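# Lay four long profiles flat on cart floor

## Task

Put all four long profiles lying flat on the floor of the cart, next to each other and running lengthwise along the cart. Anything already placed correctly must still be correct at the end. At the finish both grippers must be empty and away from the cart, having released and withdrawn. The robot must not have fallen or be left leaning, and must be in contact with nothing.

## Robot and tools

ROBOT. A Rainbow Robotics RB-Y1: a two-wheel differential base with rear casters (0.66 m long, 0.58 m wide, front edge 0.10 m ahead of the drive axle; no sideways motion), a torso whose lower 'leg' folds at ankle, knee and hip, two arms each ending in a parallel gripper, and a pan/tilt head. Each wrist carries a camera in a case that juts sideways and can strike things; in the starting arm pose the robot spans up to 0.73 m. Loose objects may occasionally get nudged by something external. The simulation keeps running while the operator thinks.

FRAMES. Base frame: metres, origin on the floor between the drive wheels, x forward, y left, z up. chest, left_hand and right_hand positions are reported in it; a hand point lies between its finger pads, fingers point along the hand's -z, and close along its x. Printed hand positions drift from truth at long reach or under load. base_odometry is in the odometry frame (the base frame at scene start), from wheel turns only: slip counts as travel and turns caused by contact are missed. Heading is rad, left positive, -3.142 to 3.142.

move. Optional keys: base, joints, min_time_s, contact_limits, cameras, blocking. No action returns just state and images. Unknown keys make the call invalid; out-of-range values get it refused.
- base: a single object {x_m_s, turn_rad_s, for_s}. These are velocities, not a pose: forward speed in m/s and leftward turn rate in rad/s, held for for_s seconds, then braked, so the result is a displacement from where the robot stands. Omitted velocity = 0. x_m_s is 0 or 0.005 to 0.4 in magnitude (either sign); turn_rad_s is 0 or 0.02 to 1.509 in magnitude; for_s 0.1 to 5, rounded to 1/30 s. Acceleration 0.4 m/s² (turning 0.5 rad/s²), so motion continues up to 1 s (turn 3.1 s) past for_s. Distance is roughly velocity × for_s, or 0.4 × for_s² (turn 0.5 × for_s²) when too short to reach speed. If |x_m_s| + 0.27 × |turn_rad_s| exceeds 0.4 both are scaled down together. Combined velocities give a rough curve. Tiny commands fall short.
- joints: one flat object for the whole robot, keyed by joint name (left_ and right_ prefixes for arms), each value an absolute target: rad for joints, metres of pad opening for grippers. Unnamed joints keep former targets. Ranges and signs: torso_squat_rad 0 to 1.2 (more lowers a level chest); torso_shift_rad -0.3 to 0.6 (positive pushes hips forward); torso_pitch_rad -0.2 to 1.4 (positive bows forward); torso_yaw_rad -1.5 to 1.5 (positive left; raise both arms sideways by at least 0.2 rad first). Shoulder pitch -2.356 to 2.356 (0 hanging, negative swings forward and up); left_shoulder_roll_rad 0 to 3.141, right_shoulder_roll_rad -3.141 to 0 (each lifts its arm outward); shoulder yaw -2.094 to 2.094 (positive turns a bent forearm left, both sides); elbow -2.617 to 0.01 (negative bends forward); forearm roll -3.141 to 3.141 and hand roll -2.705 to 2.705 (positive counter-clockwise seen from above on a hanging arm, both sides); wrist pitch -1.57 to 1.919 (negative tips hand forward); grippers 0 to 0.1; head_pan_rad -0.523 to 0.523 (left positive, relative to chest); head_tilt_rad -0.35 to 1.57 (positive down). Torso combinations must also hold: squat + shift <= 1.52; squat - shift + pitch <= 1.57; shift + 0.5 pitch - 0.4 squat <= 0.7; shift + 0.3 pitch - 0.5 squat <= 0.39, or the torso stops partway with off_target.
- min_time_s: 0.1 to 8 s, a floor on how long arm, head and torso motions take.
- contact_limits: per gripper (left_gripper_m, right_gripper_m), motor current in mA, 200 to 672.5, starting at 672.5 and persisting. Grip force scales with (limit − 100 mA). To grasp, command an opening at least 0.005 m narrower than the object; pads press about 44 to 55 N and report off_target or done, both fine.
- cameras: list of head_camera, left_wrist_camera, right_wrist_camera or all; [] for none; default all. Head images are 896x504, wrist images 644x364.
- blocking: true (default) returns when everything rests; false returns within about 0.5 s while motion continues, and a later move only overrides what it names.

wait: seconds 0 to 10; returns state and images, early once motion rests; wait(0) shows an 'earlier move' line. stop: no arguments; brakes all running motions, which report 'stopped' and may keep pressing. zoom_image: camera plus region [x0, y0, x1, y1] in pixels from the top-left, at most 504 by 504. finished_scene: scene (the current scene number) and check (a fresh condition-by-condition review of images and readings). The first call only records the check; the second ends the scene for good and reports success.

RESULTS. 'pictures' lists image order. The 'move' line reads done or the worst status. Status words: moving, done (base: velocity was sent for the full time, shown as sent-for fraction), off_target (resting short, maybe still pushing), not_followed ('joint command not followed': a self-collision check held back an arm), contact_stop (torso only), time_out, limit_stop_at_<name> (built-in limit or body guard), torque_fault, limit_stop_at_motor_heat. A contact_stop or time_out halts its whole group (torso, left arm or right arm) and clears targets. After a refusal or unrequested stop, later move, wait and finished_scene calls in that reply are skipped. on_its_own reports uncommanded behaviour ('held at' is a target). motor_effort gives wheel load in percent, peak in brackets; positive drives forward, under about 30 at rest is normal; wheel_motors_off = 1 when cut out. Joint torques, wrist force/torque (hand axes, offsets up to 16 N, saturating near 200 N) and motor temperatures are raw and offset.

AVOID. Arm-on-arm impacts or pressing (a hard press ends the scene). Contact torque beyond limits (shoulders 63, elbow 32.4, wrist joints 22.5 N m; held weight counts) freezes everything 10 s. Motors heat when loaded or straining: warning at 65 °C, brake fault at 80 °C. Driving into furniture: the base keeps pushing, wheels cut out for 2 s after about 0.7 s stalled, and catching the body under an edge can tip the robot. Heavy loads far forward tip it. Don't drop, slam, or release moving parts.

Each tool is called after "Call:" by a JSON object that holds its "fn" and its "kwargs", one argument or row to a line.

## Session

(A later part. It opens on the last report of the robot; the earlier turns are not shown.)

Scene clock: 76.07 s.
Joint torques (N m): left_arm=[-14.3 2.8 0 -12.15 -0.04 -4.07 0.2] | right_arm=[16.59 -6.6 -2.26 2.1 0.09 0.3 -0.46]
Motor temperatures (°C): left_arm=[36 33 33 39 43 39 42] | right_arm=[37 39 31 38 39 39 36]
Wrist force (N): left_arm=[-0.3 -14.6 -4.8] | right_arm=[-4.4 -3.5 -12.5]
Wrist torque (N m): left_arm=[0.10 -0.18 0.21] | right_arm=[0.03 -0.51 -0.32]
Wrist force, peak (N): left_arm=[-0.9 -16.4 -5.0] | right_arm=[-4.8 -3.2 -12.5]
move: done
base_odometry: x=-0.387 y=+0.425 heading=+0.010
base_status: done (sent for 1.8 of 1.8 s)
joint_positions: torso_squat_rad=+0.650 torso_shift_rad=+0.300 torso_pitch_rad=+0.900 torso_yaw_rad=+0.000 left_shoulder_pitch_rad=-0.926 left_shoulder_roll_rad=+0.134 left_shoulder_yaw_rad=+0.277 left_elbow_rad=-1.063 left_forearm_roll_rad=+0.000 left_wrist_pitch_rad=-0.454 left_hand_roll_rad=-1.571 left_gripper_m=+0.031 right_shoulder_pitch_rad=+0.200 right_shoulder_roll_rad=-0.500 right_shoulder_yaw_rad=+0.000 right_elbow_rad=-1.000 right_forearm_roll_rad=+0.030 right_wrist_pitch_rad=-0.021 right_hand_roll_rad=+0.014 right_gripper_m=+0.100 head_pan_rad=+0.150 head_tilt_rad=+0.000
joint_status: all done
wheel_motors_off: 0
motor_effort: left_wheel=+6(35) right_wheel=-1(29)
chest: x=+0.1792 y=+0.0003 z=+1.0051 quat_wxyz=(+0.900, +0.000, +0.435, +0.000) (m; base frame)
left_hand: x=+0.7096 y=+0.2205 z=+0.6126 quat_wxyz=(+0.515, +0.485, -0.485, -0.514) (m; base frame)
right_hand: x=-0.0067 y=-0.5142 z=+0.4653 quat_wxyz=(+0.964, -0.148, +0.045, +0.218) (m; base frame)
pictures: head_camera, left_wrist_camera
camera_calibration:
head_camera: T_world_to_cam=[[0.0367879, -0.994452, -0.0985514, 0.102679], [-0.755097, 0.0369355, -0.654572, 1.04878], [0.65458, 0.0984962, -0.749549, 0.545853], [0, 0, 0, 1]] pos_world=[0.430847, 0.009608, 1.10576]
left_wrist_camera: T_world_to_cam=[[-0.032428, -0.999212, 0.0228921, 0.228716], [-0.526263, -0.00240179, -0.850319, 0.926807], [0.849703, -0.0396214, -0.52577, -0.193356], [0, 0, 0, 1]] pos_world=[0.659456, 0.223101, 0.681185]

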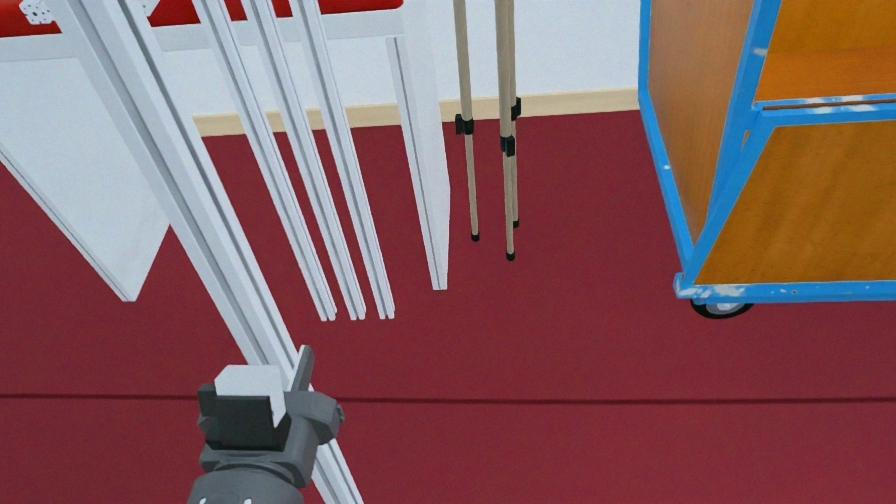

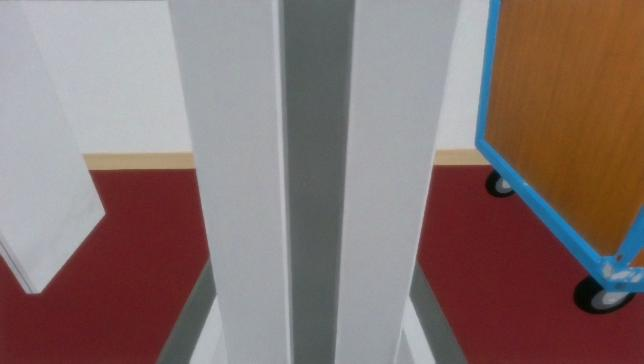

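Call:
{"fn": "move", "kwargs": {
  "base": {"turn_rad_s":-0.7,"for_s":2.264},
  "joints": {"right_shoulder_roll_rad":-0.3,"torso_squat_rad":0.55},
  "cameras": ["head_camera"]
}}

Call:
{"fn": "move", "kwargs": {
  "base": {"x_m_s":0.35,"for_s":3.24},
  "joints": {"torso_squat_rad":0.4,"left_shoulder_pitch_rad":-1.075,"left_shoulder_roll_rad":0.178,"left_shoulder_yaw_rad":0.306,"left_elbow_rad":-1.819,"left_forearm_roll_rad":0,"left_wrist_pitch_rad":1.91,"left_hand_roll_rad":0,"head_pan_rad":0,"head_tilt_rad":0.25},
  "min_time_s": 3,
  "cameras": ["head_camera"]
}}

Call:
{"fn": "move", "kwargs": {
  "base": {"turn_rad_s":0.7,"for_s":2.22},
  "cameras": ["head_camera"]
}}

Scene clock: 89.67 s.
Joint torques (N m): left_arm=[-13.29 3.05 -0.1 -12.55 -0.05 -3.9 0.26] | right_arm=[17.24 -5.9 -2.05 2.18 0.1 0.21 -0.32]
Motor temperatures (°C): left_arm=[36 33 33 40 43 39 42] | right_arm=[37 39 31 38 39 39 36]
Wrist force (N): left_arm=[-0.6 -14.7 -4.7] | right_arm=[-4.1 -3.7 -12.3]
Wrist torque (N m): left_arm=[0.05 -0.24 0.17] | right_arm=[0.07 -0.44 -0.34]
Wrist force, peak (N): left_arm=[-1.1 -15.8 -4.4] | right_arm=[-4.5 -4.7 -12.6]
move: done
base_odometry: x=-0.387 y=+0.425 heading=-1.576
base_status: done (sent for 2.27 of 2.27 s)
joint_positions: torso_squat_rad=+0.550 torso_shift_rad=+0.300 torso_pitch_rad=+0.901 torso_yaw_rad=+0.000 left_shoulder_pitch_rad=-0.926 left_shoulder_roll_rad=+0.134 left_shoulder_yaw_rad=+0.277 left_elbow_rad=-1.063 left_forearm_roll_rad=+0.000 left_wrist_pitch_rad=-0.454 left_hand_roll_rad=-1.571 left_gripper_m=+0.031 right_shoulder_pitch_rad=+0.200 right_shoulder_roll_rad=-0.300 right_shoulder_yaw_rad=+0.000 right_elbow_rad=-1.000 right_forearm_roll_rad=+0.030 right_wrist_pitch_rad=-0.021 right_hand_roll_rad=+0.014 right_gripper_m=+0.100 head_pan_rad=+0.150 head_tilt_rad=+0.000
joint_status: all done
wheel_motors_off: 0
motor_effort: left_wheel=+8(34) right_wheel=-1(30)
chest: x=+0.1910 y=+0.0004 z=+1.0428 quat_wxyz=(+0.900, +0.000, +0.435, +0.000) (m; base frame)
left_hand: x=+0.7214 y=+0.2205 z=+0.6502 quat_wxyz=(+0.515, +0.485, -0.485, -0.514) (m; base frame)
right_hand: x=-0.0299 y=-0.4108 z=+0.4768 quat_wxyz=(+0.985, -0.100, +0.041, +0.133) (m; base frame)
pictures: head_camera
camera_calibration:
head_camera: T_world_to_cam=[[0.0367716, -0.994461, -0.0984617, 0.10593], [-0.755219, 0.0368703, -0.654434, 1.08222], [0.65444, 0.0984248, -0.749681, 0.566536], [0, 0, 0, 1]] pos_world=[0.442651, 0.00968071, 1.14339]

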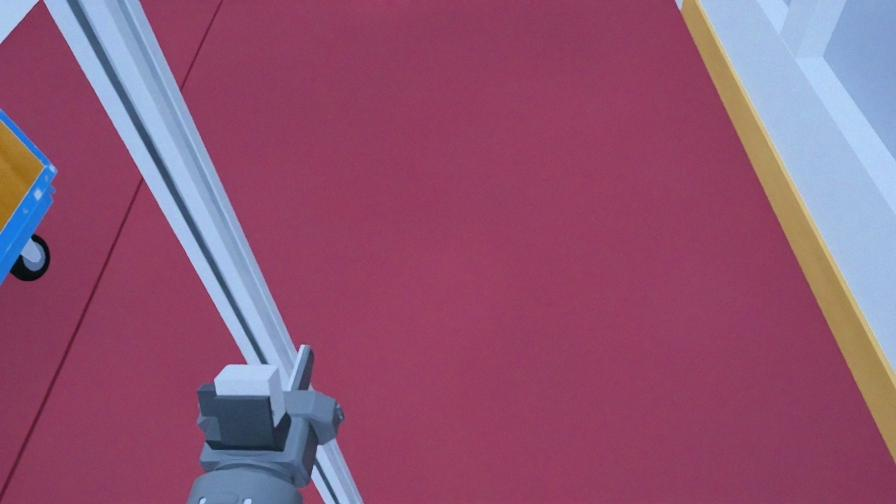

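Scene clock: 94.13 s.
Joint torques (N m): left_arm=[-14.16 5.74 0.23 -10.35 -0.17 0.11 -0.14] | right_arm=[17.34 -6.04 -2.23 2.3 0.13 0.14 -0.08]
Motor temperatures (°C): left_arm=[36 33 33 41 43 39 42] | right_arm=[37 39 31 38 39 39 36]
Wrist force (N): left_arm=[-1.6 0.6 -18.6] | right_arm=[-4.3 -3.9 -12.3]
Wrist torque (N m): left_arm=[-0.32 -0.27 0.22] | right_arm=[0.04 -0.46 -0.31]
Wrist force, peak (N): left_arm=[-0.7 0.7 -19.1] | right_arm=[-4.8 -3.8 -12.8]
move: done
base_odometry: x=-0.393 y=-0.707 heading=-1.576
base_status: done (sent for 3.23 of 3.23 s)
joint_positions: torso_squat_rad=+0.400 torso_shift_rad=+0.300 torso_pitch_rad=+0.901 torso_yaw_rad=+0.000 left_shoulder_pitch_rad=-1.074 left_shoulder_roll_rad=+0.178 left_shoulder_yaw_rad=+0.306 left_elbow_rad=-1.818 left_forearm_roll_rad=+0.000 left_wrist_pitch_rad=+1.910 left_hand_roll_rad=+0.000 left_gripper_m=+0.031 right_shoulder_pitch_rad=+0.200 right_shoulder_roll_rad=-0.300 right_shoulder_yaw_rad=+0.000 right_elbow_rad=-1.000 right_forearm_roll_rad=+0.030 right_wrist_pitch_rad=-0.021 right_hand_roll_rad=+0.014 right_gripper_m=+0.100 head_pan_rad=+0.000 head_tilt_rad=+0.250
joint_status: all done
wheel_motors_off: 0
motor_effort: left_wheel=+0(43) right_wheel=-4(30)
chest: x=+0.2052 y=+0.0004 z=+1.0886 quat_wxyz=(+0.900, +0.000, +0.435, +0.000) (m; base frame)
left_hand: x=+0.6000 y=+0.2205 z=+0.7093 quat_wxyz=(+1.000, +0.000, -0.028, +0.000) (m; base frame)
right_hand: x=-0.0156 y=-0.4107 z=+0.5226 quat_wxyz=(+0.985, -0.100, +0.041, +0.133) (m; base frame)
pictures: head_camera
camera_calibration:
head_camera: T_world_to_cam=[[-0.0499302, -0.998229, 0.0323399, -0.0138842], [-0.891522, 0.0299497, -0.451987, 0.932088], [0.450218, -0.0513996, -0.891438, 0.837918], [0, 0, 0, 1]] pos_world=[0.453038, 0.00129325, 1.16869]

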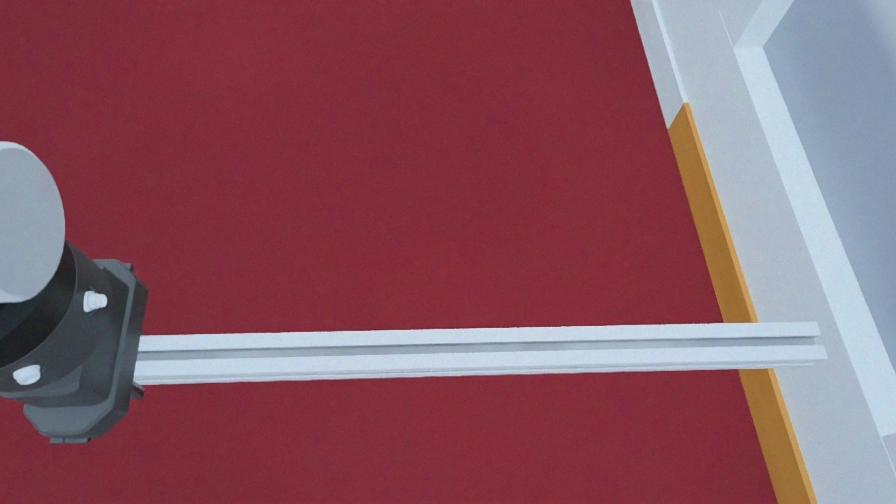

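Scene clock: 98.10 s.
Joint torques (N m): left_arm=[-14.34 5.1 0.48 -10.45 -0.24 -0.16 0.18] | right_arm=[17.29 -5.76 -1.93 1.9 0.22 0.16 -0.33]
Motor temperatures (°C): left_arm=[36 33 33 41 43 39 42] | right_arm=[37 39 31 38 39 39 36]
Wrist force (N): left_arm=[-1.7 0.4 -18.2] | right_arm=[-4.5 -3.8 -12.3]
Wrist torque (N m): left_arm=[-0.42 -0.25 0.21] | right_arm=[0.04 -0.47 -0.30]
Wrist force, peak (N): left_arm=[-1.8 0.8 -19.0] | right_arm=[-4.5 -4.0 -12.7]
move: done
base_odometry: x=-0.393 y=-0.707 heading=-0.014
base_status: done (sent for 2.23 of 2.23 s)
joint_positions: torso_squat_rad=+0.400 torso_shift_rad=+0.300 torso_pitch_rad=+0.901 torso_yaw_rad=+0.000 left_shoulder_pitch_rad=-1.074 left_shoulder_roll_rad=+0.178 left_shoulder_yaw_rad=+0.306 left_elbow_rad=-1.818 left_forearm_roll_rad=+0.000 left_wrist_pitch_rad=+1.910 left_hand_roll_rad=+0.000 left_gripper_m=+0.031 right_shoulder_pitch_rad=+0.200 right_shoulder_roll_rad=-0.300 right_shoulder_yaw_rad=+0.000 right_elbow_rad=-1.000 right_forearm_roll_rad=+0.030 right_wrist_pitch_rad=-0.021 right_hand_roll_rad=+0.014 right_gripper_m=+0.100 head_pan_rad=+0.000 head_tilt_rad=+0.250
joint_status: not commanded
wheel_motors_off: 0
motor_effort: left_wheel=+0(32) right_wheel=+10(34)
chest: x=+0.2052 y=+0.0004 z=+1.0886 quat_wxyz=(+0.900, +0.000, +0.435, +0.000) (m; base frame)
left_hand: x=+0.6000 y=+0.2205 z=+0.7093 quat_wxyz=(+1.000, +0.000, -0.028, +0.001) (m; base frame)
right_hand: x=-0.0156 y=-0.4108 z=+0.5226 quat_wxyz=(+0.985, -0.100, +0.041, +0.133) (m; base frame)
pictures: head_camera
camera_calibration:
head_camera: T_world_to_cam=[[-0.0499112, -0.998229, 0.0323568, -0.013907], [-0.891516, 0.0299243, -0.452, 0.932094], [0.450231, -0.0514065, -0.891431, 0.837918], [0, 0, 0, 1]] pos_world=[0.453026, 0.00129974, 1.1687]

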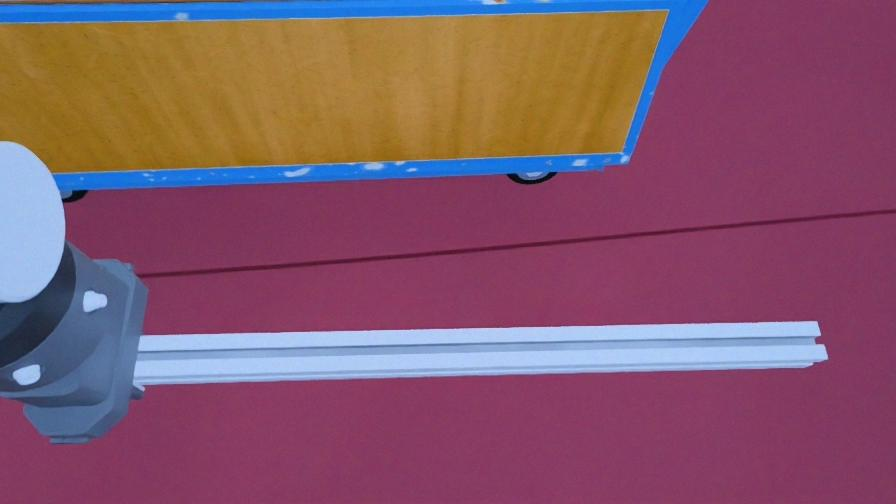

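Call:
{"fn": "move", "kwargs": {
  "base": {"turn_rad_s":-0.22,"for_s":0.8},
  "cameras": []
}}

Call:
{"fn": "move", "kwargs": {
  "base": {"x_m_s":0.3,"for_s":1.0},
  "cameras": []
}}

Call:
{"fn": "move", "kwargs": {
  "base": {"turn_rad_s":0.29,"for_s":0.8},
  "cameras": ["head_camera"]
}}

Scene clock: 142.97 s.
Joint torques (N m): left_arm=[-14.54 5.47 0.09 -10.3 -0.22 -0.25 0.2] | right_arm=[16.92 -6.1 -1.91 2.18 -0.04 0.18 -0.3]
Motor temperatures (°C): left_arm=[37 33 33 41 43 38 41] | right_arm=[38 39 31 38 39 39 36]
Wrist force (N): left_arm=[-1.7 0.5 -18.4] | right_arm=[-4.5 -3.6 -12.5]
Wrist torque (N m): left_arm=[-0.43 -0.25 0.26] | right_arm=[0.01 -0.47 -0.31]
Wrist force, peak (N): left_arm=[-1.6 0.5 -18.8] | right_arm=[-4.8 -3.8 -12.6]
move: done
base_odometry: x=-0.393 y=-0.707 heading=-0.189
base_status: done (sent for 0.8 of 0.8 s)
joint_positions: torso_squat_rad=+0.400 torso_shift_rad=+0.300 torso_pitch_rad=+0.901 torso_yaw_rad=+0.000 left_shoulder_pitch_rad=-1.074 left_shoulder_roll_rad=+0.178 left_shoulder_yaw_rad=+0.306 left_elbow_rad=-1.818 left_forearm_roll_rad=+0.000 left_wrist_pitch_rad=+1.910 left_hand_roll_rad=+0.000 left_gripper_m=+0.031 right_shoulder_pitch_rad=+0.200 right_shoulder_roll_rad=-0.300 right_shoulder_yaw_rad=+0.000 right_elbow_rad=-1.000 right_forearm_roll_rad=+0.030 right_wrist_pitch_rad=-0.021 right_hand_roll_rad=+0.014 right_gripper_m=+0.100 head_pan_rad=+0.000 head_tilt_rad=+0.250
joint_status: not commanded
wheel_motors_off: 0
motor_effort: left_wheel=+2(18) right_wheel=-8(24)
chest: x=+0.2052 y=+0.0003 z=+1.0886 quat_wxyz=(+0.900, +0.000, +0.435, +0.000) (m; base frame)
left_hand: x=+0.6000 y=+0.2205 z=+0.7093 quat_wxyz=(+1.000, +0.000, -0.028, +0.001) (m; base frame)
right_hand: x=-0.0157 y=-0.4108 z=+0.5226 quat_wxyz=(+0.985, -0.100, +0.041, +0.133) (m; base frame)
pictures: none
No camera images: "cameras" was empty.

Scene clock: 145.07 s.
Joint torques (N m): left_arm=[-14.4 4.61 -0.28 -10.27 -0.35 -0.21 0.08] | right_arm=[17.22 -6.02 -1.91 2.24 0.35 0.2 -0.24]
Motor temperatures (°C): left_arm=[37 33 33 41 43 38 41] | right_arm=[38 39 31 38 39 39 36]
Wrist force (N): left_arm=[-1.4 0.8 -18.4] | right_arm=[-4.6 -3.7 -12.5]
Wrist torque (N m): left_arm=[-0.47 -0.23 0.23] | right_arm=[0.03 -0.48 -0.31]
Wrist force, peak (N): left_arm=[-1.0 0.2 -18.9] | right_arm=[-4.4 -3.8 -12.7]
move: done
base_odometry: x=-0.098 y=-0.763 heading=-0.188
base_status: done (sent for 1 of 1 s)
joint_positions: torso_squat_rad=+0.400 torso_shift_rad=+0.300 torso_pitch_rad=+0.901 torso_yaw_rad=+0.000 left_shoulder_pitch_rad=-1.074 left_shoulder_roll_rad=+0.178 left_shoulder_yaw_rad=+0.306 left_elbow_rad=-1.818 left_forearm_roll_rad=+0.000 left_wrist_pitch_rad=+1.910 left_hand_roll_rad=+0.000 left_gripper_m=+0.031 right_shoulder_pitch_rad=+0.200 right_shoulder_roll_rad=-0.300 right_shoulder_yaw_rad=+0.000 right_elbow_rad=-1.000 right_forearm_roll_rad=+0.030 right_wrist_pitch_rad=-0.021 right_hand_roll_rad=+0.014 right_gripper_m=+0.100 head_pan_rad=+0.000 head_tilt_rad=+0.250
joint_status: not commanded
wheel_motors_off: 0
motor_effort: left_wheel=+7(43) right_wheel=-10(25)
chest: x=+0.2052 y=+0.0003 z=+1.0886 quat_wxyz=(+0.900, +0.000, +0.435, +0.000) (m; base frame)
left_hand: x=+0.6000 y=+0.2205 z=+0.7093 quat_wxyz=(+1.000, +0.000, -0.028, +0.001) (m; base frame)
right_hand: x=-0.0156 y=-0.4108 z=+0.5226 quat_wxyz=(+0.985, -0.100, +0.041, +0.133) (m; base frame)
pictures: none
No camera images: "cameras" was empty.

Scene clock: 146.77 s.
Joint torques (N m): left_arm=[-14.07 5.18 -0.35 -10.24 0.14 -0.2 0.17] | right_arm=[17.38 -6.15 -1.94 1.88 0.1 0.06 -0.18]
Motor temperatures (°C): left_arm=[37 33 33 41 43 38 41] | right_arm=[38 39 31 38 39 39 36]
Wrist force (N): left_arm=[-1.3 0.1 -18.3] | right_arm=[-4.6 -3.7 -12.3]
Wrist torque (N m): left_arm=[-0.38 -0.19 0.24] | right_arm=[0.03 -0.49 -0.31]
Wrist force, peak (N): left_arm=[-1.7 -0.1 -18.7] | right_arm=[-4.6 -3.5 -12.8]
move: done
base_odometry: x=-0.098 y=-0.763 heading=+0.043
base_status: done (sent for 0.8 of 0.8 s)
joint_positions: torso_squat_rad=+0.400 torso_shift_rad=+0.300 torso_pitch_rad=+0.901 torso_yaw_rad=+0.000 left_shoulder_pitch_rad=-1.074 left_shoulder_roll_rad=+0.178 left_shoulder_yaw_rad=+0.306 left_elbow_rad=-1.818 left_forearm_roll_rad=+0.000 left_wrist_pitch_rad=+1.910 left_hand_roll_rad=+0.000 left_gripper_m=+0.031 right_shoulder_pitch_rad=+0.200 right_shoulder_roll_rad=-0.300 right_shoulder_yaw_rad=+0.000 right_elbow_rad=-1.000 right_forearm_roll_rad=+0.030 right_wrist_pitch_rad=-0.021 right_hand_roll_rad=+0.014 right_gripper_m=+0.100 head_pan_rad=+0.000 head_tilt_rad=+0.250
joint_status: not commanded
wheel_motors_off: 0
motor_effort: left_wheel=-5(32) right_wheel=+1(31)
chest: x=+0.2052 y=+0.0004 z=+1.0886 quat_wxyz=(+0.900, +0.000, +0.435, +0.000) (m; base frame)
left_hand: x=+0.6000 y=+0.2206 z=+0.7093 quat_wxyz=(+1.000, +0.000, -0.028, +0.001) (m; base frame)
right_hand: x=-0.0156 y=-0.4108 z=+0.5226 quat_wxyz=(+0.985, -0.100, +0.041, +0.133) (m; base frame)
pictures: head_camera
camera_calibration:
head_camera: T_world_to_cam=[[-0.0499114, -0.998229, 0.0323642, -0.013912], [-0.891504, 0.0299199, -0.452023, 0.932121], [0.450254, -0.051414, -0.891419, 0.837905], [0, 0, 0, 1]] pos_world=[0.453026, 0.0013037, 1.16871]

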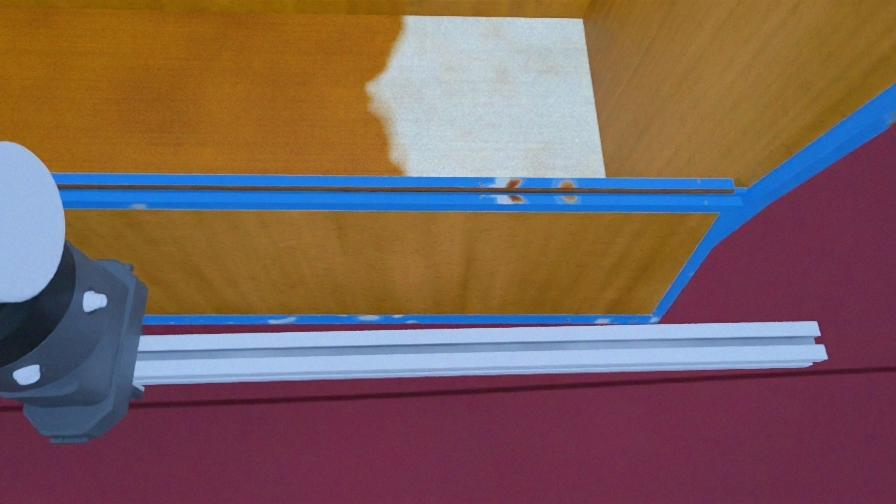

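Call:
{"fn": "move", "kwargs": {
  "base": {"x_m_s":0.3,"for_s":1.9},
  "joints": {"head_pan_rad":-0.1,"head_tilt_rad":0.45},
  "cameras": ["head_camera"]
}}

Scene clock: 159.03 s.
Joint torques (N m): left_arm=[-15.32 4.64 0.03 -9.99 -0.07 -0.29 0.15] | right_arm=[17.51 -6.55 -1.81 2.37 0.07 0.27 -0.36]
Motor temperatures (°C): left_arm=[37 33 33 41 43 38 41] | right_arm=[38 39 31 38 39 39 36]
Wrist force (N): left_arm=[-2.0 0.6 -18.0] | right_arm=[-4.6 -3.7 -12.4]
Wrist torque (N m): left_arm=[-0.42 -0.29 0.25] | right_arm=[0.02 -0.48 -0.30]
Wrist force, peak (N): left_arm=[-2.6 0.6 -19.1] | right_arm=[-4.6 -3.7 -12.7]
move: done
base_odometry: x=+0.471 y=-0.739 heading=+0.043
base_status: done (sent for 1.9 of 1.9 s)
joint_positions: torso_squat_rad=+0.400 torso_shift_rad=+0.300 torso_pitch_rad=+0.901 torso_yaw_rad=+0.000 left_shoulder_pitch_rad=-1.074 left_shoulder_roll_rad=+0.178 left_shoulder_yaw_rad=+0.306 left_elbow_rad=-1.818 left_forearm_roll_rad=+0.000 left_wrist_pitch_rad=+1.910 left_hand_roll_rad=+0.000 left_gripper_m=+0.031 right_shoulder_pitch_rad=+0.200 right_shoulder_roll_rad=-0.300 right_shoulder_yaw_rad=+0.000 right_elbow_rad=-1.000 right_forearm_roll_rad=+0.030 right_wrist_pitch_rad=-0.021 right_hand_roll_rad=+0.014 right_gripper_m=+0.100 head_pan_rad=-0.100 head_tilt_rad=+0.450
joint_status: all done
wheel_motors_off: 0
motor_effort: left_wheel=-3(27) right_wheel=+0(42)
chest: x=+0.2052 y=+0.0004 z=+1.0886 quat_wxyz=(+0.900, +0.000, +0.435, +0.000) (m; base frame)
left_hand: x=+0.6000 y=+0.2206 z=+0.7094 quat_wxyz=(+1.000, +0.000, -0.028, +0.001) (m; base frame)
right_hand: x=-0.0156 y=-0.4108 z=+0.5226 quat_wxyz=(+0.985, -0.100, +0.041, +0.133) (m; base frame)
pictures: head_camera
camera_calibration:
head_camera: T_world_to_cam=[[-0.104325, -0.987325, 0.119609, -0.0977923], [-0.960429, 0.0687868, -0.269898, 0.74023], [0.258249, -0.143033, -0.955431, 0.986632], [0, 0, 0, 1]] pos_world=[0.445939, -0.00634987, 1.15414]

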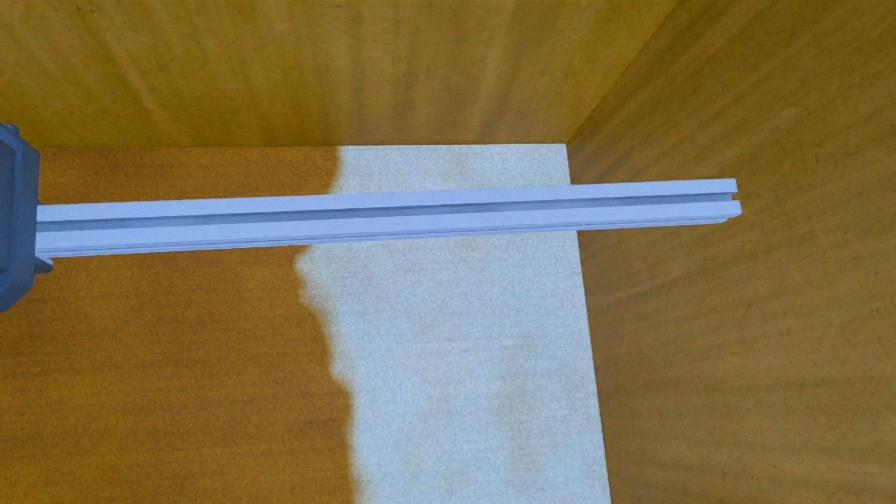

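Call:
{"fn": "move", "kwargs": {
  "base": {"x_m_s":0.1,"for_s":0.43},
  "joints": {"torso_squat_rad":0.8,"torso_pitch_rad":1.0,"left_shoulder_pitch_rad":-0.968,"left_shoulder_roll_rad":0.1455,"left_shoulder_yaw_rad":0.2856,"left_elbow_rad":-1.63,"left_forearm_roll_rad":0,"left_wrist_pitch_rad":1.568,"left_hand_roll_rad":-0.02},
  "cameras": []
}}

Call:
{"fn": "move", "kwargs": {
  "joints": {"left_shoulder_pitch_rad":-1.1564,"left_shoulder_roll_rad":0.2036,"left_shoulder_yaw_rad":0.3184,"left_elbow_rad":-0.8909,"left_wrist_pitch_rad":1.024,"left_hand_roll_rad":-0.02,"head_pan_rad":-0.3,"head_tilt_rad":0.25},
  "min_time_s": 3,
  "cameras": ["head_camera"]
}}

Call:
{"fn": "move", "kwargs": {
  "joints": {"head_pan_rad":0.5},
  "cameras": ["head_camera"]
}}

Scene clock: 186.20 s.
Joint torques (N m): left_arm=[-10.6 2.92 -1.25 -10.22 -0.4 -0.02 -0.03] | right_arm=[18.6 -5.3 -1.97 3.17 0.18 0.4 -0.21]
Motor temperatures (°C): left_arm=[37 33 33 41 43 38 41] | right_arm=[38 39 31 38 39 39 36]
Wrist force (N): left_arm=[-0.4 0.1 -18.6] | right_arm=[-3.6 -3.6 -12.3]
Wrist torque (N m): left_arm=[-0.43 -0.17 0.27] | right_arm=[0.02 -0.40 -0.32]
Wrist force, peak (N): left_arm=[-3.3 -1.9 -20.9] | right_arm=[-5.0 -3.5 -12.6]
move: done
base_odometry: x=+0.514 y=-0.737 heading=+0.043
base_status: done (sent for 0.43 of 0.43 s)
joint_positions: torso_squat_rad=+0.800 torso_shift_rad=+0.300 torso_pitch_rad=+1.000 torso_yaw_rad=+0.000 left_shoulder_pitch_rad=-0.967 left_shoulder_roll_rad=+0.145 left_shoulder_yaw_rad=+0.286 left_elbow_rad=-1.629 left_forearm_roll_rad=+0.000 left_wrist_pitch_rad=+1.568 left_hand_roll_rad=-0.020 left_gripper_m=+0.031 right_shoulder_pitch_rad=+0.200 right_shoulder_roll_rad=-0.300 right_shoulder_yaw_rad=+0.000 right_elbow_rad=-1.000 right_forearm_roll_rad=+0.030 right_wrist_pitch_rad=-0.021 right_hand_roll_rad=+0.014 right_gripper_m=+0.100 head_pan_rad=-0.100 head_tilt_rad=+0.450
joint_status: all done
wheel_motors_off: 0
motor_effort: left_wheel=-1(26) right_wheel=+1(31)
chest: x=+0.1767 y=+0.0003 z=+0.9135 quat_wxyz=(+0.877, +0.000, +0.480, +0.000) (m; base frame)
left_hand: x=+0.5133 y=+0.2203 z=+0.4166 quat_wxyz=(+1.000, +0.000, +0.001, -0.010) (m; base frame)
right_hand: x=-0.0995 y=-0.4108 z=+0.3724 quat_wxyz=(+0.982, -0.094, +0.090, +0.138) (m; base frame)
pictures: none
No camera images: "cameras" was empty.

Scene clock: 189.57 s.
Joint torques (N m): left_arm=[4.88 6.16 2.13 2.79 -2.72 -2.82 0.2] | right_arm=[18.59 -5.31 -2.02 3.05 0.11 0.44 -0.4]
Motor temperatures (°C): left_arm=[37 33 33 41 43 39 41] | right_arm=[38 39 31 38 39 39 36]
Wrist force (N): left_arm=[-6.0 -8.8 56.5] | right_arm=[-3.5 -3.5 -12.4]
Wrist torque (N m): left_arm=[-0.77 1.46 0.52] | right_arm=[0.02 -0.40 -0.33]
Wrist force, peak (N): left_arm=[-86.3 -0.8 162.1] | right_arm=[-3.6 -3.8 -12.7]
move: done
base_odometry: x=+0.514 y=-0.737 heading=+0.043
base_status: not commanded
joint_positions: torso_squat_rad=+0.800 torso_shift_rad=+0.299 torso_pitch_rad=+0.998 torso_yaw_rad=+0.000 left_shoulder_pitch_rad=-1.161 left_shoulder_roll_rad=+0.202 left_shoulder_yaw_rad=+0.318 left_elbow_rad=-0.893 left_forearm_roll_rad=+0.001 left_wrist_pitch_rad=+1.024 left_hand_roll_rad=-0.020 left_gripper_m=+0.031 right_shoulder_pitch_rad=+0.200 right_shoulder_roll_rad=-0.300 right_shoulder_yaw_rad=+0.000 right_elbow_rad=-1.000 right_forearm_roll_rad=+0.030 right_wrist_pitch_rad=-0.021 right_hand_roll_rad=+0.014 right_gripper_m=+0.100 head_pan_rad=-0.300 head_tilt_rad=+0.250
joint_status: all done
wheel_motors_off: 0
motor_effort: left_wheel=-5(28) right_wheel=+5(7)
chest: x=+0.1756 y=+0.0000 z=+0.9142 quat_wxyz=(+0.878, +0.000, +0.478, +0.000) (m; base frame)
left_hand: x=+0.5174 y=+0.2181 z=+0.3001 quat_wxyz=(+1.000, -0.001, -0.004, -0.010) (m; base frame)
right_hand: x=-0.0991 y=-0.4108 z=+0.3721 quat_wxyz=(+0.982, -0.094, +0.089, +0.137) (m; base frame)
pictures: head_camera
camera_calibration:
head_camera: T_world_to_cam=[[-0.205436, -0.937107, 0.282181, -0.204733], [-0.921356, 0.0879687, -0.378636, 0.764705], [0.329999, -0.337774, -0.881481, 0.709109], [0, 0, 0, 1]] pos_world=[0.4285, -0.0196077, 0.972383]

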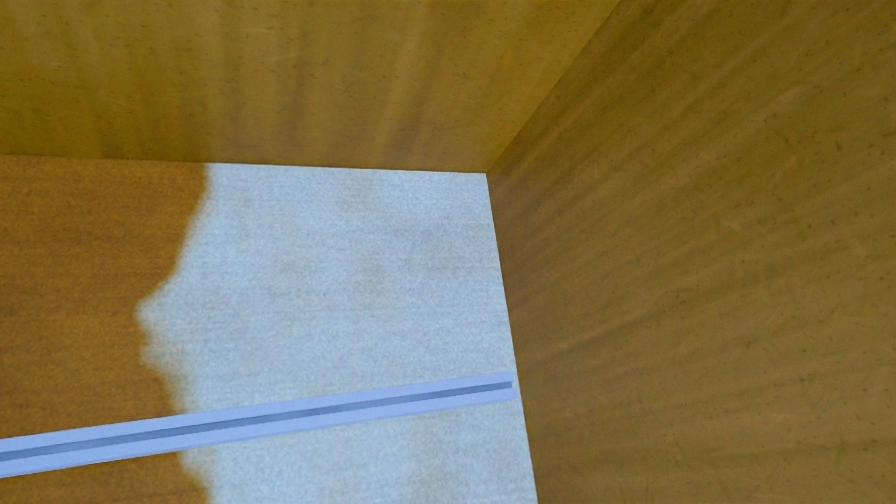

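Scene clock: 190.77 s.
Joint torques (N m): left_arm=[5.45 5.83 2.39 2.8 -2.4 -2.95 0.1] | right_arm=[19.19 -5.16 -1.72 3.47 0.21 0.29 -0.22]
Motor temperatures (°C): left_arm=[37 33 33 41 43 39 41] | right_arm=[38 39 31 38 39 39 36]
Wrist force (N): left_arm=[-6.4 -8.3 59.1] | right_arm=[-3.7 -3.5 -12.2]
Wrist torque (N m): left_arm=[-0.84 1.46 0.52] | right_arm=[0.01 -0.42 -0.32]
Wrist force, peak (N): left_arm=[-6.9 -8.1 59.2] | right_arm=[-3.5 -3.7 -12.6]
move: done
base_odometry: x=+0.514 y=-0.737 heading=+0.043
base_status: not commanded
joint_positions: torso_squat_rad=+0.800 torso_shift_rad=+0.299 torso_pitch_rad=+0.998 torso_yaw_rad=+0.000 left_shoulder_pitch_rad=-1.160 left_shoulder_roll_rad=+0.203 left_shoulder_yaw_rad=+0.318 left_elbow_rad=-0.893 left_forearm_roll_rad=+0.001 left_wrist_pitch_rad=+1.025 left_hand_roll_rad=-0.020 left_gripper_m=+0.031 right_shoulder_pitch_rad=+0.200 right_shoulder_roll_rad=-0.300 right_shoulder_yaw_rad=+0.000 right_elbow_rad=-1.000 right_forearm_roll_rad=+0.030 right_wrist_pitch_rad=-0.021 right_hand_roll_rad=+0.014 right_gripper_m=+0.100 head_pan_rad=+0.500 head_tilt_rad=+0.250
joint_status: all done
wheel_motors_off: 0
motor_effort: left_wheel=-5(6) right_wheel=+4(7)
chest: x=+0.1756 y=+0.0000 z=+0.9142 quat_wxyz=(+0.878, +0.000, +0.478, +0.000) (m; base frame)
left_hand: x=+0.5172 y=+0.2186 z=+0.3001 quat_wxyz=(+1.000, -0.001, -0.004, -0.010) (m; base frame)
right_hand: x=-0.0991 y=-0.4107 z=+0.3721 quat_wxyz=(+0.982, -0.094, +0.089, +0.137) (m; base frame)
pictures: head_camera
camera_calibration:
head_camera: T_world_to_cam=[[0.216414, -0.902907, -0.371381, 0.301582], [-0.925798, -0.0690296, -0.371663, 0.759297], [0.309941, 0.424257, -0.850848, 0.685408], [0, 0, 0, 1]] pos_world=[0.425253, 0.0339247, 0.977383]

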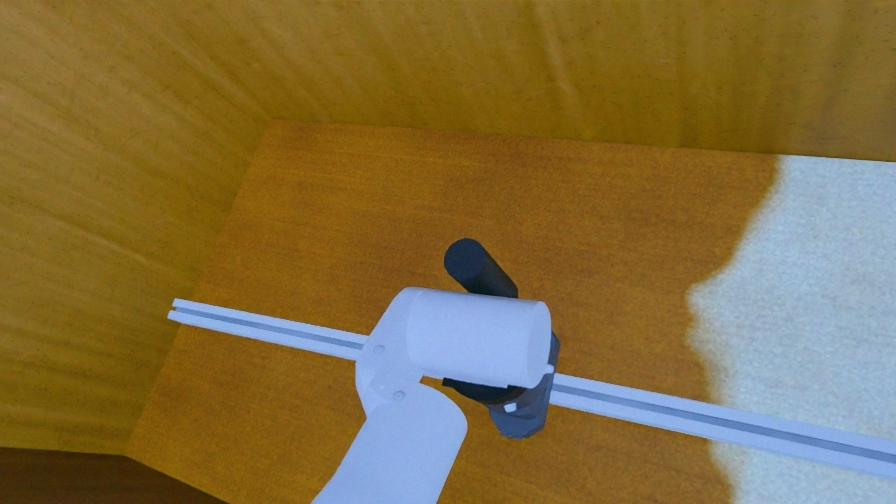

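Call:
{"fn": "move", "kwargs": {
  "joints": {"left_gripper_m":0.055},
  "cameras": []
}}

Call:
{"fn": "move", "kwargs": {
  "joints": {"torso_squat_rad":0.7},
  "min_time_s": 0.8,
  "cameras": []
}}

Call:
{"fn": "move", "kwargs": {
  "joints": {"torso_squat_rad":0.5,"torso_pitch_rad":0.95,"left_shoulder_pitch_rad":-0.968,"left_shoulder_roll_rad":0.1455,"left_shoulder_yaw_rad":0.2856,"left_elbow_rad":-1.63,"left_forearm_roll_rad":0,"left_wrist_pitch_rad":1.568,"left_hand_roll_rad":0},
  "min_time_s": 1.5,
  "cameras": ["head_camera"]
}}

Call:
{"fn": "move", "kwargs": {
  "joints": {"torso_squat_rad":0.4,"torso_pitch_rad":0.9,"left_shoulder_pitch_rad":-1.075,"left_shoulder_roll_rad":0.178,"left_shoulder_yaw_rad":0.306,"left_elbow_rad":-1.819,"left_forearm_roll_rad":0,"left_wrist_pitch_rad":1.91,"left_hand_roll_rad":0,"head_pan_rad":0},
  "cameras": ["head_camera"]
}}

Call:
{"fn": "move", "kwargs": {
  "base": {"x_m_s":-0.35,"for_s":2.55},
  "cameras": ["head_camera"]
}}

Scene clock: 204.77 s.
Joint torques (N m): left_arm=[8.07 -4.14 0.41 5.6 0.47 1.8 0.24] | right_arm=[18.62 -5.24 -2.17 3.04 0.03 0.29 -0.29]
Motor temperatures (°C): left_arm=[36 33 33 40 43 39 41] | right_arm=[38 39 31 38 39 39 36]
Wrist force (N): left_arm=[10.4 5.5 34.4] | right_arm=[-3.5 -3.6 -12.3]
Wrist torque (N m): left_arm=[-0.41 0.74 0.13] | right_arm=[0.03 -0.40 -0.33]
Wrist force, peak (N): left_arm=[-6.5 -8.1 59.3] | right_arm=[-3.8 -3.8 -12.6]
move: done
base_odometry: x=+0.514 y=-0.737 heading=+0.043
base_status: not commanded
joint_positions: torso_squat_rad=+0.800 torso_shift_rad=+0.299 torso_pitch_rad=+0.998 torso_yaw_rad=+0.000 left_shoulder_pitch_rad=-1.161 left_shoulder_roll_rad=+0.205 left_shoulder_yaw_rad=+0.318 left_elbow_rad=-0.894 left_forearm_roll_rad=+0.000 left_wrist_pitch_rad=+1.023 left_hand_roll_rad=-0.020 left_gripper_m=+0.055 right_shoulder_pitch_rad=+0.200 right_shoulder_roll_rad=-0.300 right_shoulder_yaw_rad=+0.000 right_elbow_rad=-1.000 right_forearm_roll_rad=+0.030 right_wrist_pitch_rad=-0.021 right_hand_roll_rad=+0.014 right_gripper_m=+0.100 head_pan_rad=+0.500 head_tilt_rad=+0.250
joint_status: all done
wheel_motors_off: 0
motor_effort: left_wheel=-6(6) right_wheel=+2(7)
chest: x=+0.1758 y=+0.0000 z=+0.9142 quat_wxyz=(+0.878, +0.000, +0.478, +0.000) (m; base frame)
left_hand: x=+0.5185 y=+0.2203 z=+0.3004 quat_wxyz=(+1.000, +0.000, -0.005, -0.010) (m; base frame)
right_hand: x=-0.0991 y=-0.4107 z=+0.3720 quat_wxyz=(+0.982, -0.094, +0.089, +0.137) (m; base frame)
pictures: none
No camera images: "cameras" was empty.

Scene clock: 205.87 s.
Joint torques (N m): left_arm=[-8.74 1.97 0.38 -5.72 0.28 -0.01 0] | right_arm=[19.15 -5.15 -2.04 3.19 -0.01 0.48 -0.33]
Motor temperatures (°C): left_arm=[36 33 33 40 43 39 41] | right_arm=[38 39 31 38 39 39 36]
Wrist force (N): left_arm=[-1.2 0.3 -9.2] | right_arm=[-4.0 -3.8 -12.3]
Wrist torque (N m): left_arm=[-0.33 -0.27 0.18] | right_arm=[0.05 -0.47 -0.31]
Wrist force, peak (N): left_arm=[11.3 5.5 32.5] | right_arm=[-4.0 -3.8 -12.7]
move: done
base_odometry: x=+0.514 y=-0.737 heading=+0.043
base_status: not commanded
joint_positions: torso_squat_rad=+0.700 torso_shift_rad=+0.300 torso_pitch_rad=+1.000 torso_yaw_rad=+0.000 left_shoulder_pitch_rad=-1.156 left_shoulder_roll_rad=+0.204 left_shoulder_yaw_rad=+0.318 left_elbow_rad=-0.891 left_forearm_roll_rad=+0.000 left_wrist_pitch_rad=+1.024 left_hand_roll_rad=-0.020 left_gripper_m=+0.055 right_shoulder_pitch_rad=+0.200 right_shoulder_roll_rad=-0.300 right_shoulder_yaw_rad=+0.000 right_elbow_rad=-1.000 right_forearm_roll_rad=+0.030 right_wrist_pitch_rad=-0.021 right_hand_roll_rad=+0.014 right_gripper_m=+0.100 head_pan_rad=+0.500 head_tilt_rad=+0.250
joint_status: all done
wheel_motors_off: 0
motor_effort: left_wheel=-2(5) right_wheel=+2(4)
chest: x=+0.1906 y=+0.0002 z=+0.9591 quat_wxyz=(+0.878, +0.000, +0.479, +0.000) (m; base frame)
left_hand: x=+0.5278 y=+0.2204 z=+0.3426 quat_wxyz=(+1.000, +0.000, +0.000, -0.010) (m; base frame)
right_hand: x=-0.0854 y=-0.4108 z=+0.4178 quat_wxyz=(+0.982, -0.094, +0.090, +0.137) (m; base frame)
pictures: none
No camera images: "cameras" was empty.

Scene clock: 207.70 s.
Joint torques (N m): left_arm=[-8.8 1.91 -1.16 -8.71 0.08 -0.28 0.67] | right_arm=[17.65 -5.3 -2.26 2.66 0.08 0.26 -0.28]
Motor temperatures (°C): left_arm=[36 33 33 40 43 39 41] | right_arm=[38 39 31 38 39 39 36]
Wrist force (N): left_arm=[-1.0 0.6 -9.6] | right_arm=[-3.9 -3.9 -12.6]
Wrist torque (N m): left_arm=[-0.38 -0.20 0.24] | right_arm=[0.09 -0.44 -0.33]
Wrist force, peak (N): left_arm=[-0.8 0.2 -10.0] | right_arm=[-4.1 -4.0 -12.8]
move: done
base_odometry: x=+0.514 y=-0.737 heading=+0.043
base_status: not commanded
joint_positions: torso_squat_rad=+0.500 torso_shift_rad=+0.300 torso_pitch_rad=+0.950 torso_yaw_rad=+0.000 left_shoulder_pitch_rad=-0.968 left_shoulder_roll_rad=+0.146 left_shoulder_yaw_rad=+0.286 left_elbow_rad=-1.630 left_forearm_roll_rad=+0.000 left_wrist_pitch_rad=+1.568 left_hand_roll_rad=+0.000 left_gripper_m=+0.055 right_shoulder_pitch_rad=+0.200 right_shoulder_roll_rad=-0.300 right_shoulder_yaw_rad=+0.000 right_elbow_rad=-1.000 right_forearm_roll_rad=+0.030 right_wrist_pitch_rad=-0.021 right_hand_roll_rad=+0.014 right_gripper_m=+0.100 head_pan_rad=+0.500 head_tilt_rad=+0.250
joint_status: all done
wheel_motors_off: 0
motor_effort: left_wheel=-1(3) right_wheel=+2(3)
chest: x=+0.2053 y=+0.0002 z=+1.0473 quat_wxyz=(+0.889, +0.000, +0.457, +0.000) (m; base frame)
left_hand: x=+0.5670 y=+0.2204 z=+0.5684 quat_wxyz=(+1.000, +0.000, -0.025, +0.000) (m; base frame)
right_hand: x=-0.0434 y=-0.4108 z=+0.4929 quat_wxyz=(+0.984, -0.097, +0.065, +0.135) (m; base frame)
pictures: head_camera
camera_calibration:
head_camera: T_world_to_cam=[[0.233897, -0.903024, -0.360334, 0.329611], [-0.907115, -0.069305, -0.415136, 0.877907], [0.349905, 0.423964, -0.835357, 0.76491], [0, 0, 0, 1]] pos_world=[0.451623, 0.0341959, 1.12219]

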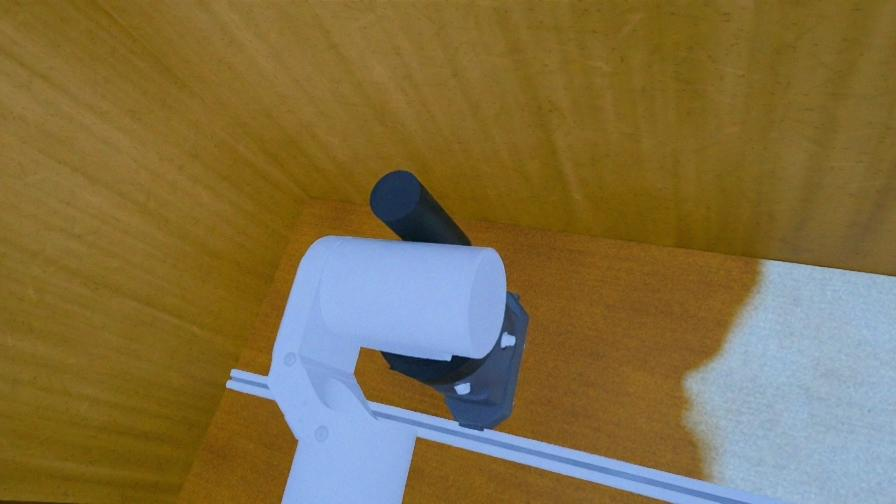

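Scene clock: 208.80 s.
Joint torques (N m): left_arm=[-11.18 3.52 0.72 -7.7 -0.15 -0.38 0.52] | right_arm=[16.78 -5.25 -2.15 1.82 -0.02 0.43 -0.22]
Motor temperatures (°C): left_arm=[36 33 33 40 43 39 41] | right_arm=[38 39 31 38 39 39 36]
Wrist force (N): left_arm=[-1.1 0.3 -9.3] | right_arm=[-4.3 -3.7 -12.5]
Wrist torque (N m): left_arm=[-0.32 -0.22 0.24] | right_arm=[0.03 -0.42 -0.31]
Wrist force, peak (N): left_arm=[-2.4 0.5 -11.1] | right_arm=[-4.2 -3.9 -12.8]
move: done
base_odometry: x=+0.514 y=-0.737 heading=+0.043
base_status: not commanded
joint_positions: torso_squat_rad=+0.400 torso_shift_rad=+0.300 torso_pitch_rad=+0.900 torso_yaw_rad=+0.000 left_shoulder_pitch_rad=-1.075 left_shoulder_roll_rad=+0.178 left_shoulder_yaw_rad=+0.306 left_elbow_rad=-1.819 left_forearm_roll_rad=+0.000 left_wrist_pitch_rad=+1.910 left_hand_roll_rad=+0.000 left_gripper_m=+0.055 right_shoulder_pitch_rad=+0.200 right_shoulder_roll_rad=-0.300 right_shoulder_yaw_rad=+0.000 right_elbow_rad=-1.000 right_forearm_roll_rad=+0.030 right_wrist_pitch_rad=-0.021 right_hand_roll_rad=+0.014 right_gripper_m=+0.100 head_pan_rad=+0.000 head_tilt_rad=+0.250
joint_status: all done
wheel_motors_off: 0
motor_effort: left_wheel=+0(2) right_wheel=+2(4)
chest: x=+0.2049 y=+0.0003 z=+1.0888 quat_wxyz=(+0.900, +0.000, +0.435, +0.000) (m; base frame)
left_hand: x=+0.6004 y=+0.2204 z=+0.7102 quat_wxyz=(+1.000, +0.000, -0.029, +0.000) (m; base frame)
right_hand: x=-0.0156 y=-0.4108 z=+0.5226 quat_wxyz=(+0.985, -0.100, +0.041, +0.133) (m; base frame)
pictures: head_camera
camera_calibration:
head_camera: T_world_to_cam=[[-0.0499808, -0.998233, 0.0321437, -0.0137786], [-0.891271, 0.0300554, -0.452474, 0.932401], [0.450708, -0.0512637, -0.891198, 0.837815], [0, 0, 0, 1]] pos_world=[0.452723, 0.00117162, 1.16899]

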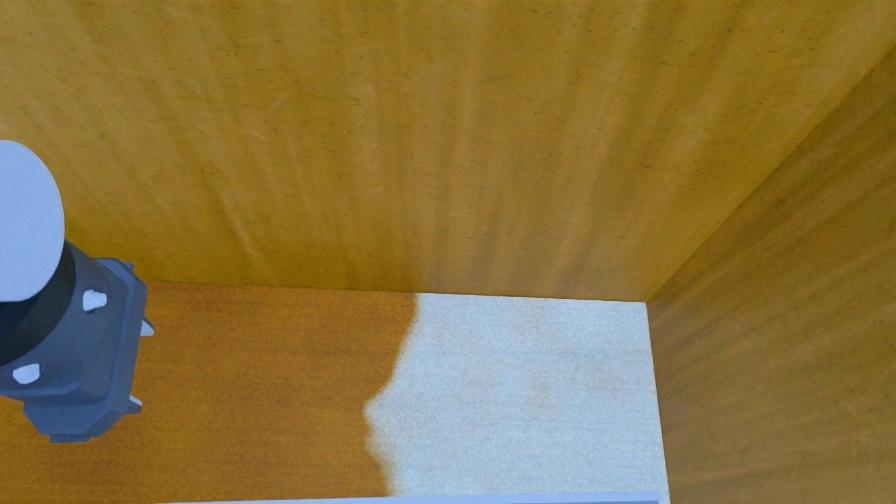

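Scene clock: 212.80 s.
Joint torques (N m): left_arm=[-11.73 3.69 0.39 -8.14 -0.11 -0.4 0.5] | right_arm=[17.09 -5.42 -1.74 1.73 0.14 0.24 -0.43]
Motor temperatures (°C): left_arm=[36 33 33 40 43 39 41] | right_arm=[38 39 31 38 39 39 36]
Wrist force (N): left_arm=[-1.2 0.9 -9.6] | right_arm=[-4.6 -3.6 -12.2]
Wrist torque (N m): left_arm=[-0.38 -0.24 0.22] | right_arm=[0.01 -0.47 -0.30]
Wrist force, peak (N): left_arm=[-1.3 0.5 -9.7] | right_arm=[-4.6 -3.8 -12.8]
move: done
base_odometry: x=-0.383 y=-0.775 heading=+0.043
base_status: done (sent for 2.57 of 2.57 s)
joint_positions: torso_squat_rad=+0.400 torso_shift_rad=+0.300 torso_pitch_rad=+0.900 torso_yaw_rad=+0.000 left_shoulder_pitch_rad=-1.075 left_shoulder_roll_rad=+0.178 left_shoulder_yaw_rad=+0.306 left_elbow_rad=-1.819 left_forearm_roll_rad=+0.000 left_wrist_pitch_rad=+1.910 left_hand_roll_rad=+0.000 left_gripper_m=+0.055 right_shoulder_pitch_rad=+0.200 right_shoulder_roll_rad=-0.300 right_shoulder_yaw_rad=+0.000 right_elbow_rad=-1.000 right_forearm_roll_rad=+0.030 right_wrist_pitch_rad=-0.021 right_hand_roll_rad=+0.014 right_gripper_m=+0.100 head_pan_rad=+0.000 head_tilt_rad=+0.250
joint_status: not commanded
wheel_motors_off: 0
motor_effort: left_wheel=+4(35) right_wheel=+0(24)
chest: x=+0.2049 y=+0.0003 z=+1.0888 quat_wxyz=(+0.900, +0.000, +0.435, +0.000) (m; base frame)
left_hand: x=+0.6003 y=+0.2205 z=+0.7101 quat_wxyz=(+1.000, +0.000, -0.029, +0.000) (m; base frame)
right_hand: x=-0.0157 y=-0.4108 z=+0.5226 quat_wxyz=(+0.985, -0.100, +0.041, +0.133) (m; base frame)
pictures: head_camera
camera_calibration:
head_camera: T_world_to_cam=[[-0.0499814, -0.998233, 0.032143, -0.0137781], [-0.891263, 0.0300553, -0.452489, 0.93242], [0.450723, -0.0512639, -0.89119, 0.837815], [0, 0, 0, 1]] pos_world=[0.452721, 0.00117166, 1.16901]

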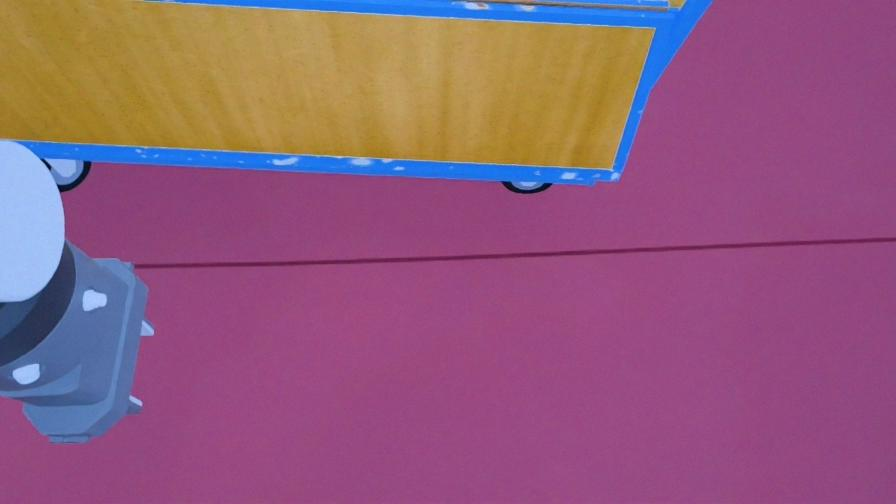

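Call:
{"fn": "move", "kwargs": {
  "base": {"turn_rad_s":0.8,"for_s":1.92},
  "joints": {"torso_squat_rad":0.8,"torso_pitch_rad":0.9,"left_shoulder_pitch_rad":-0.927,"left_shoulder_roll_rad":0.134,"left_shoulder_yaw_rad":0.277,"left_elbow_rad":-1.064,"left_forearm_roll_rad":0,"left_wrist_pitch_rad":-0.455,"left_hand_roll_rad":-1.571,"left_gripper_m":0.044,"head_tilt_rad":0,"head_pan_rad":0.15},
  "cameras": []
}}

Call:
{"fn": "move", "kwargs": {
  "base": {"x_m_s":0.35,"for_s":3.6},
  "cameras": ["head_camera"]
}}

Scene clock: 230.73 s.
Joint torques (N m): left_arm=[-9.38 1.54 -0.65 -8.62 0.01 -1.5 0.52] | right_arm=[17.22 -5.97 -1.72 1.81 0.03 0.26 -0.22]
Motor temperatures (°C): left_arm=[36 33 33 40 43 39 41] | right_arm=[38 39 31 37 39 39 36]
Wrist force (N): left_arm=[-0.7 -5.9 -4.4] | right_arm=[-4.5 -3.4 -12.4]
Wrist torque (N m): left_arm=[0.06 -0.22 0.23] | right_arm=[0.01 -0.48 -0.31]
Wrist force, peak (N): left_arm=[-1.7 0.3 -9.7] | right_arm=[-4.4 -3.6 -13.0]
move: done
base_odometry: x=-0.383 y=-0.775 heading=+1.589
base_status: done (sent for 1.93 of 1.93 s)
joint_positions: torso_squat_rad=+0.800 torso_shift_rad=+0.300 torso_pitch_rad=+0.900 torso_yaw_rad=+0.000 left_shoulder_pitch_rad=-0.927 left_shoulder_roll_rad=+0.134 left_shoulder_yaw_rad=+0.277 left_elbow_rad=-1.064 left_forearm_roll_rad=+0.000 left_wrist_pitch_rad=-0.455 left_hand_roll_rad=-1.571 left_gripper_m=+0.044 right_shoulder_pitch_rad=+0.200 right_shoulder_roll_rad=-0.300 right_shoulder_yaw_rad=+0.000 right_elbow_rad=-1.000 right_forearm_roll_rad=+0.030 right_wrist_pitch_rad=-0.021 right_hand_roll_rad=+0.014 right_gripper_m=+0.100 head_pan_rad=+0.150 head_tilt_rad=+0.000
joint_status: all done
wheel_motors_off: 0
motor_effort: left_wheel=+1(33) right_wheel=+9(39)
chest: x=+0.1586 y=+0.0003 z=+0.9387 quat_wxyz=(+0.900, +0.000, +0.435, +0.000) (m; base frame)
left_hand: x=+0.6898 y=+0.2205 z=+0.5475 quat_wxyz=(+0.514, +0.486, -0.486, -0.513) (m; base frame)
right_hand: x=-0.0620 y=-0.4108 z=+0.3726 quat_wxyz=(+0.985, -0.100, +0.041, +0.133) (m; base frame)
pictures: none
No camera images: "cameras" was empty.

Scene clock: 235.63 s.
Joint torques (N m): left_arm=[-9.08 1.58 -0.32 -8.2 0.08 -1.76 0.52] | right_arm=[17.31 -5.72 -2.2 2.25 0.01 0.19 -0.18]
Motor temperatures (°C): left_arm=[36 33 33 40 43 39 41] | right_arm=[38 39 31 37 39 39 36]
Wrist force (N): left_arm=[-0.7 -6.2 -4.1] | right_arm=[-4.6 -3.6 -12.6]
Wrist torque (N m): left_arm=[0.09 -0.22 0.23] | right_arm=[0.03 -0.49 -0.33]
Wrist force, peak (N): left_arm=[-0.5 -6.4 -4.4] | right_arm=[-4.5 -3.8 -12.7]
move: done
base_odometry: x=-0.406 y=+0.485 heading=+1.589
base_status: done (sent for 3.6 of 3.6 s)
joint_positions: torso_squat_rad=+0.800 torso_shift_rad=+0.300 torso_pitch_rad=+0.900 torso_yaw_rad=+0.000 left_shoulder_pitch_rad=-0.927 left_shoulder_roll_rad=+0.134 left_shoulder_yaw_rad=+0.277 left_elbow_rad=-1.064 left_forearm_roll_rad=+0.000 left_wrist_pitch_rad=-0.455 left_hand_roll_rad=-1.571 left_gripper_m=+0.044 right_shoulder_pitch_rad=+0.200 right_shoulder_roll_rad=-0.300 right_shoulder_yaw_rad=+0.000 right_elbow_rad=-1.000 right_forearm_roll_rad=+0.030 right_wrist_pitch_rad=-0.021 right_hand_roll_rad=+0.014 right_gripper_m=+0.100 head_pan_rad=+0.150 head_tilt_rad=+0.000
joint_status: not commanded
wheel_motors_off: 0
motor_effort: left_wheel=-1(28) right_wheel=-1(45)
chest: x=+0.1586 y=+0.0003 z=+0.9387 quat_wxyz=(+0.900, +0.000, +0.435, +0.000) (m; base frame)
left_hand: x=+0.6899 y=+0.2204 z=+0.5476 quat_wxyz=(+0.514, +0.486, -0.486, -0.513) (m; base frame)
right_hand: x=-0.0620 y=-0.4108 z=+0.3726 quat_wxyz=(+0.985, -0.100, +0.041, +0.133) (m; base frame)
pictures: head_camera
camera_calibration:
head_camera: T_world_to_cam=[[0.036786, -0.994454, -0.0985325, 0.0968582], [-0.754873, 0.0369582, -0.654829, 0.989949], [0.654839, 0.098468, -0.749327, 0.509398], [0, 0, 0, 1]] pos_world=[0.410149, 0.00957477, 1.0395]

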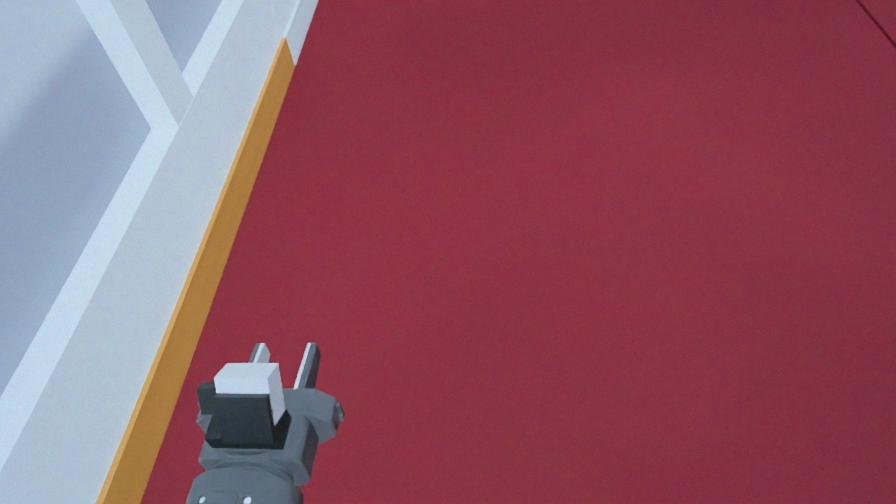

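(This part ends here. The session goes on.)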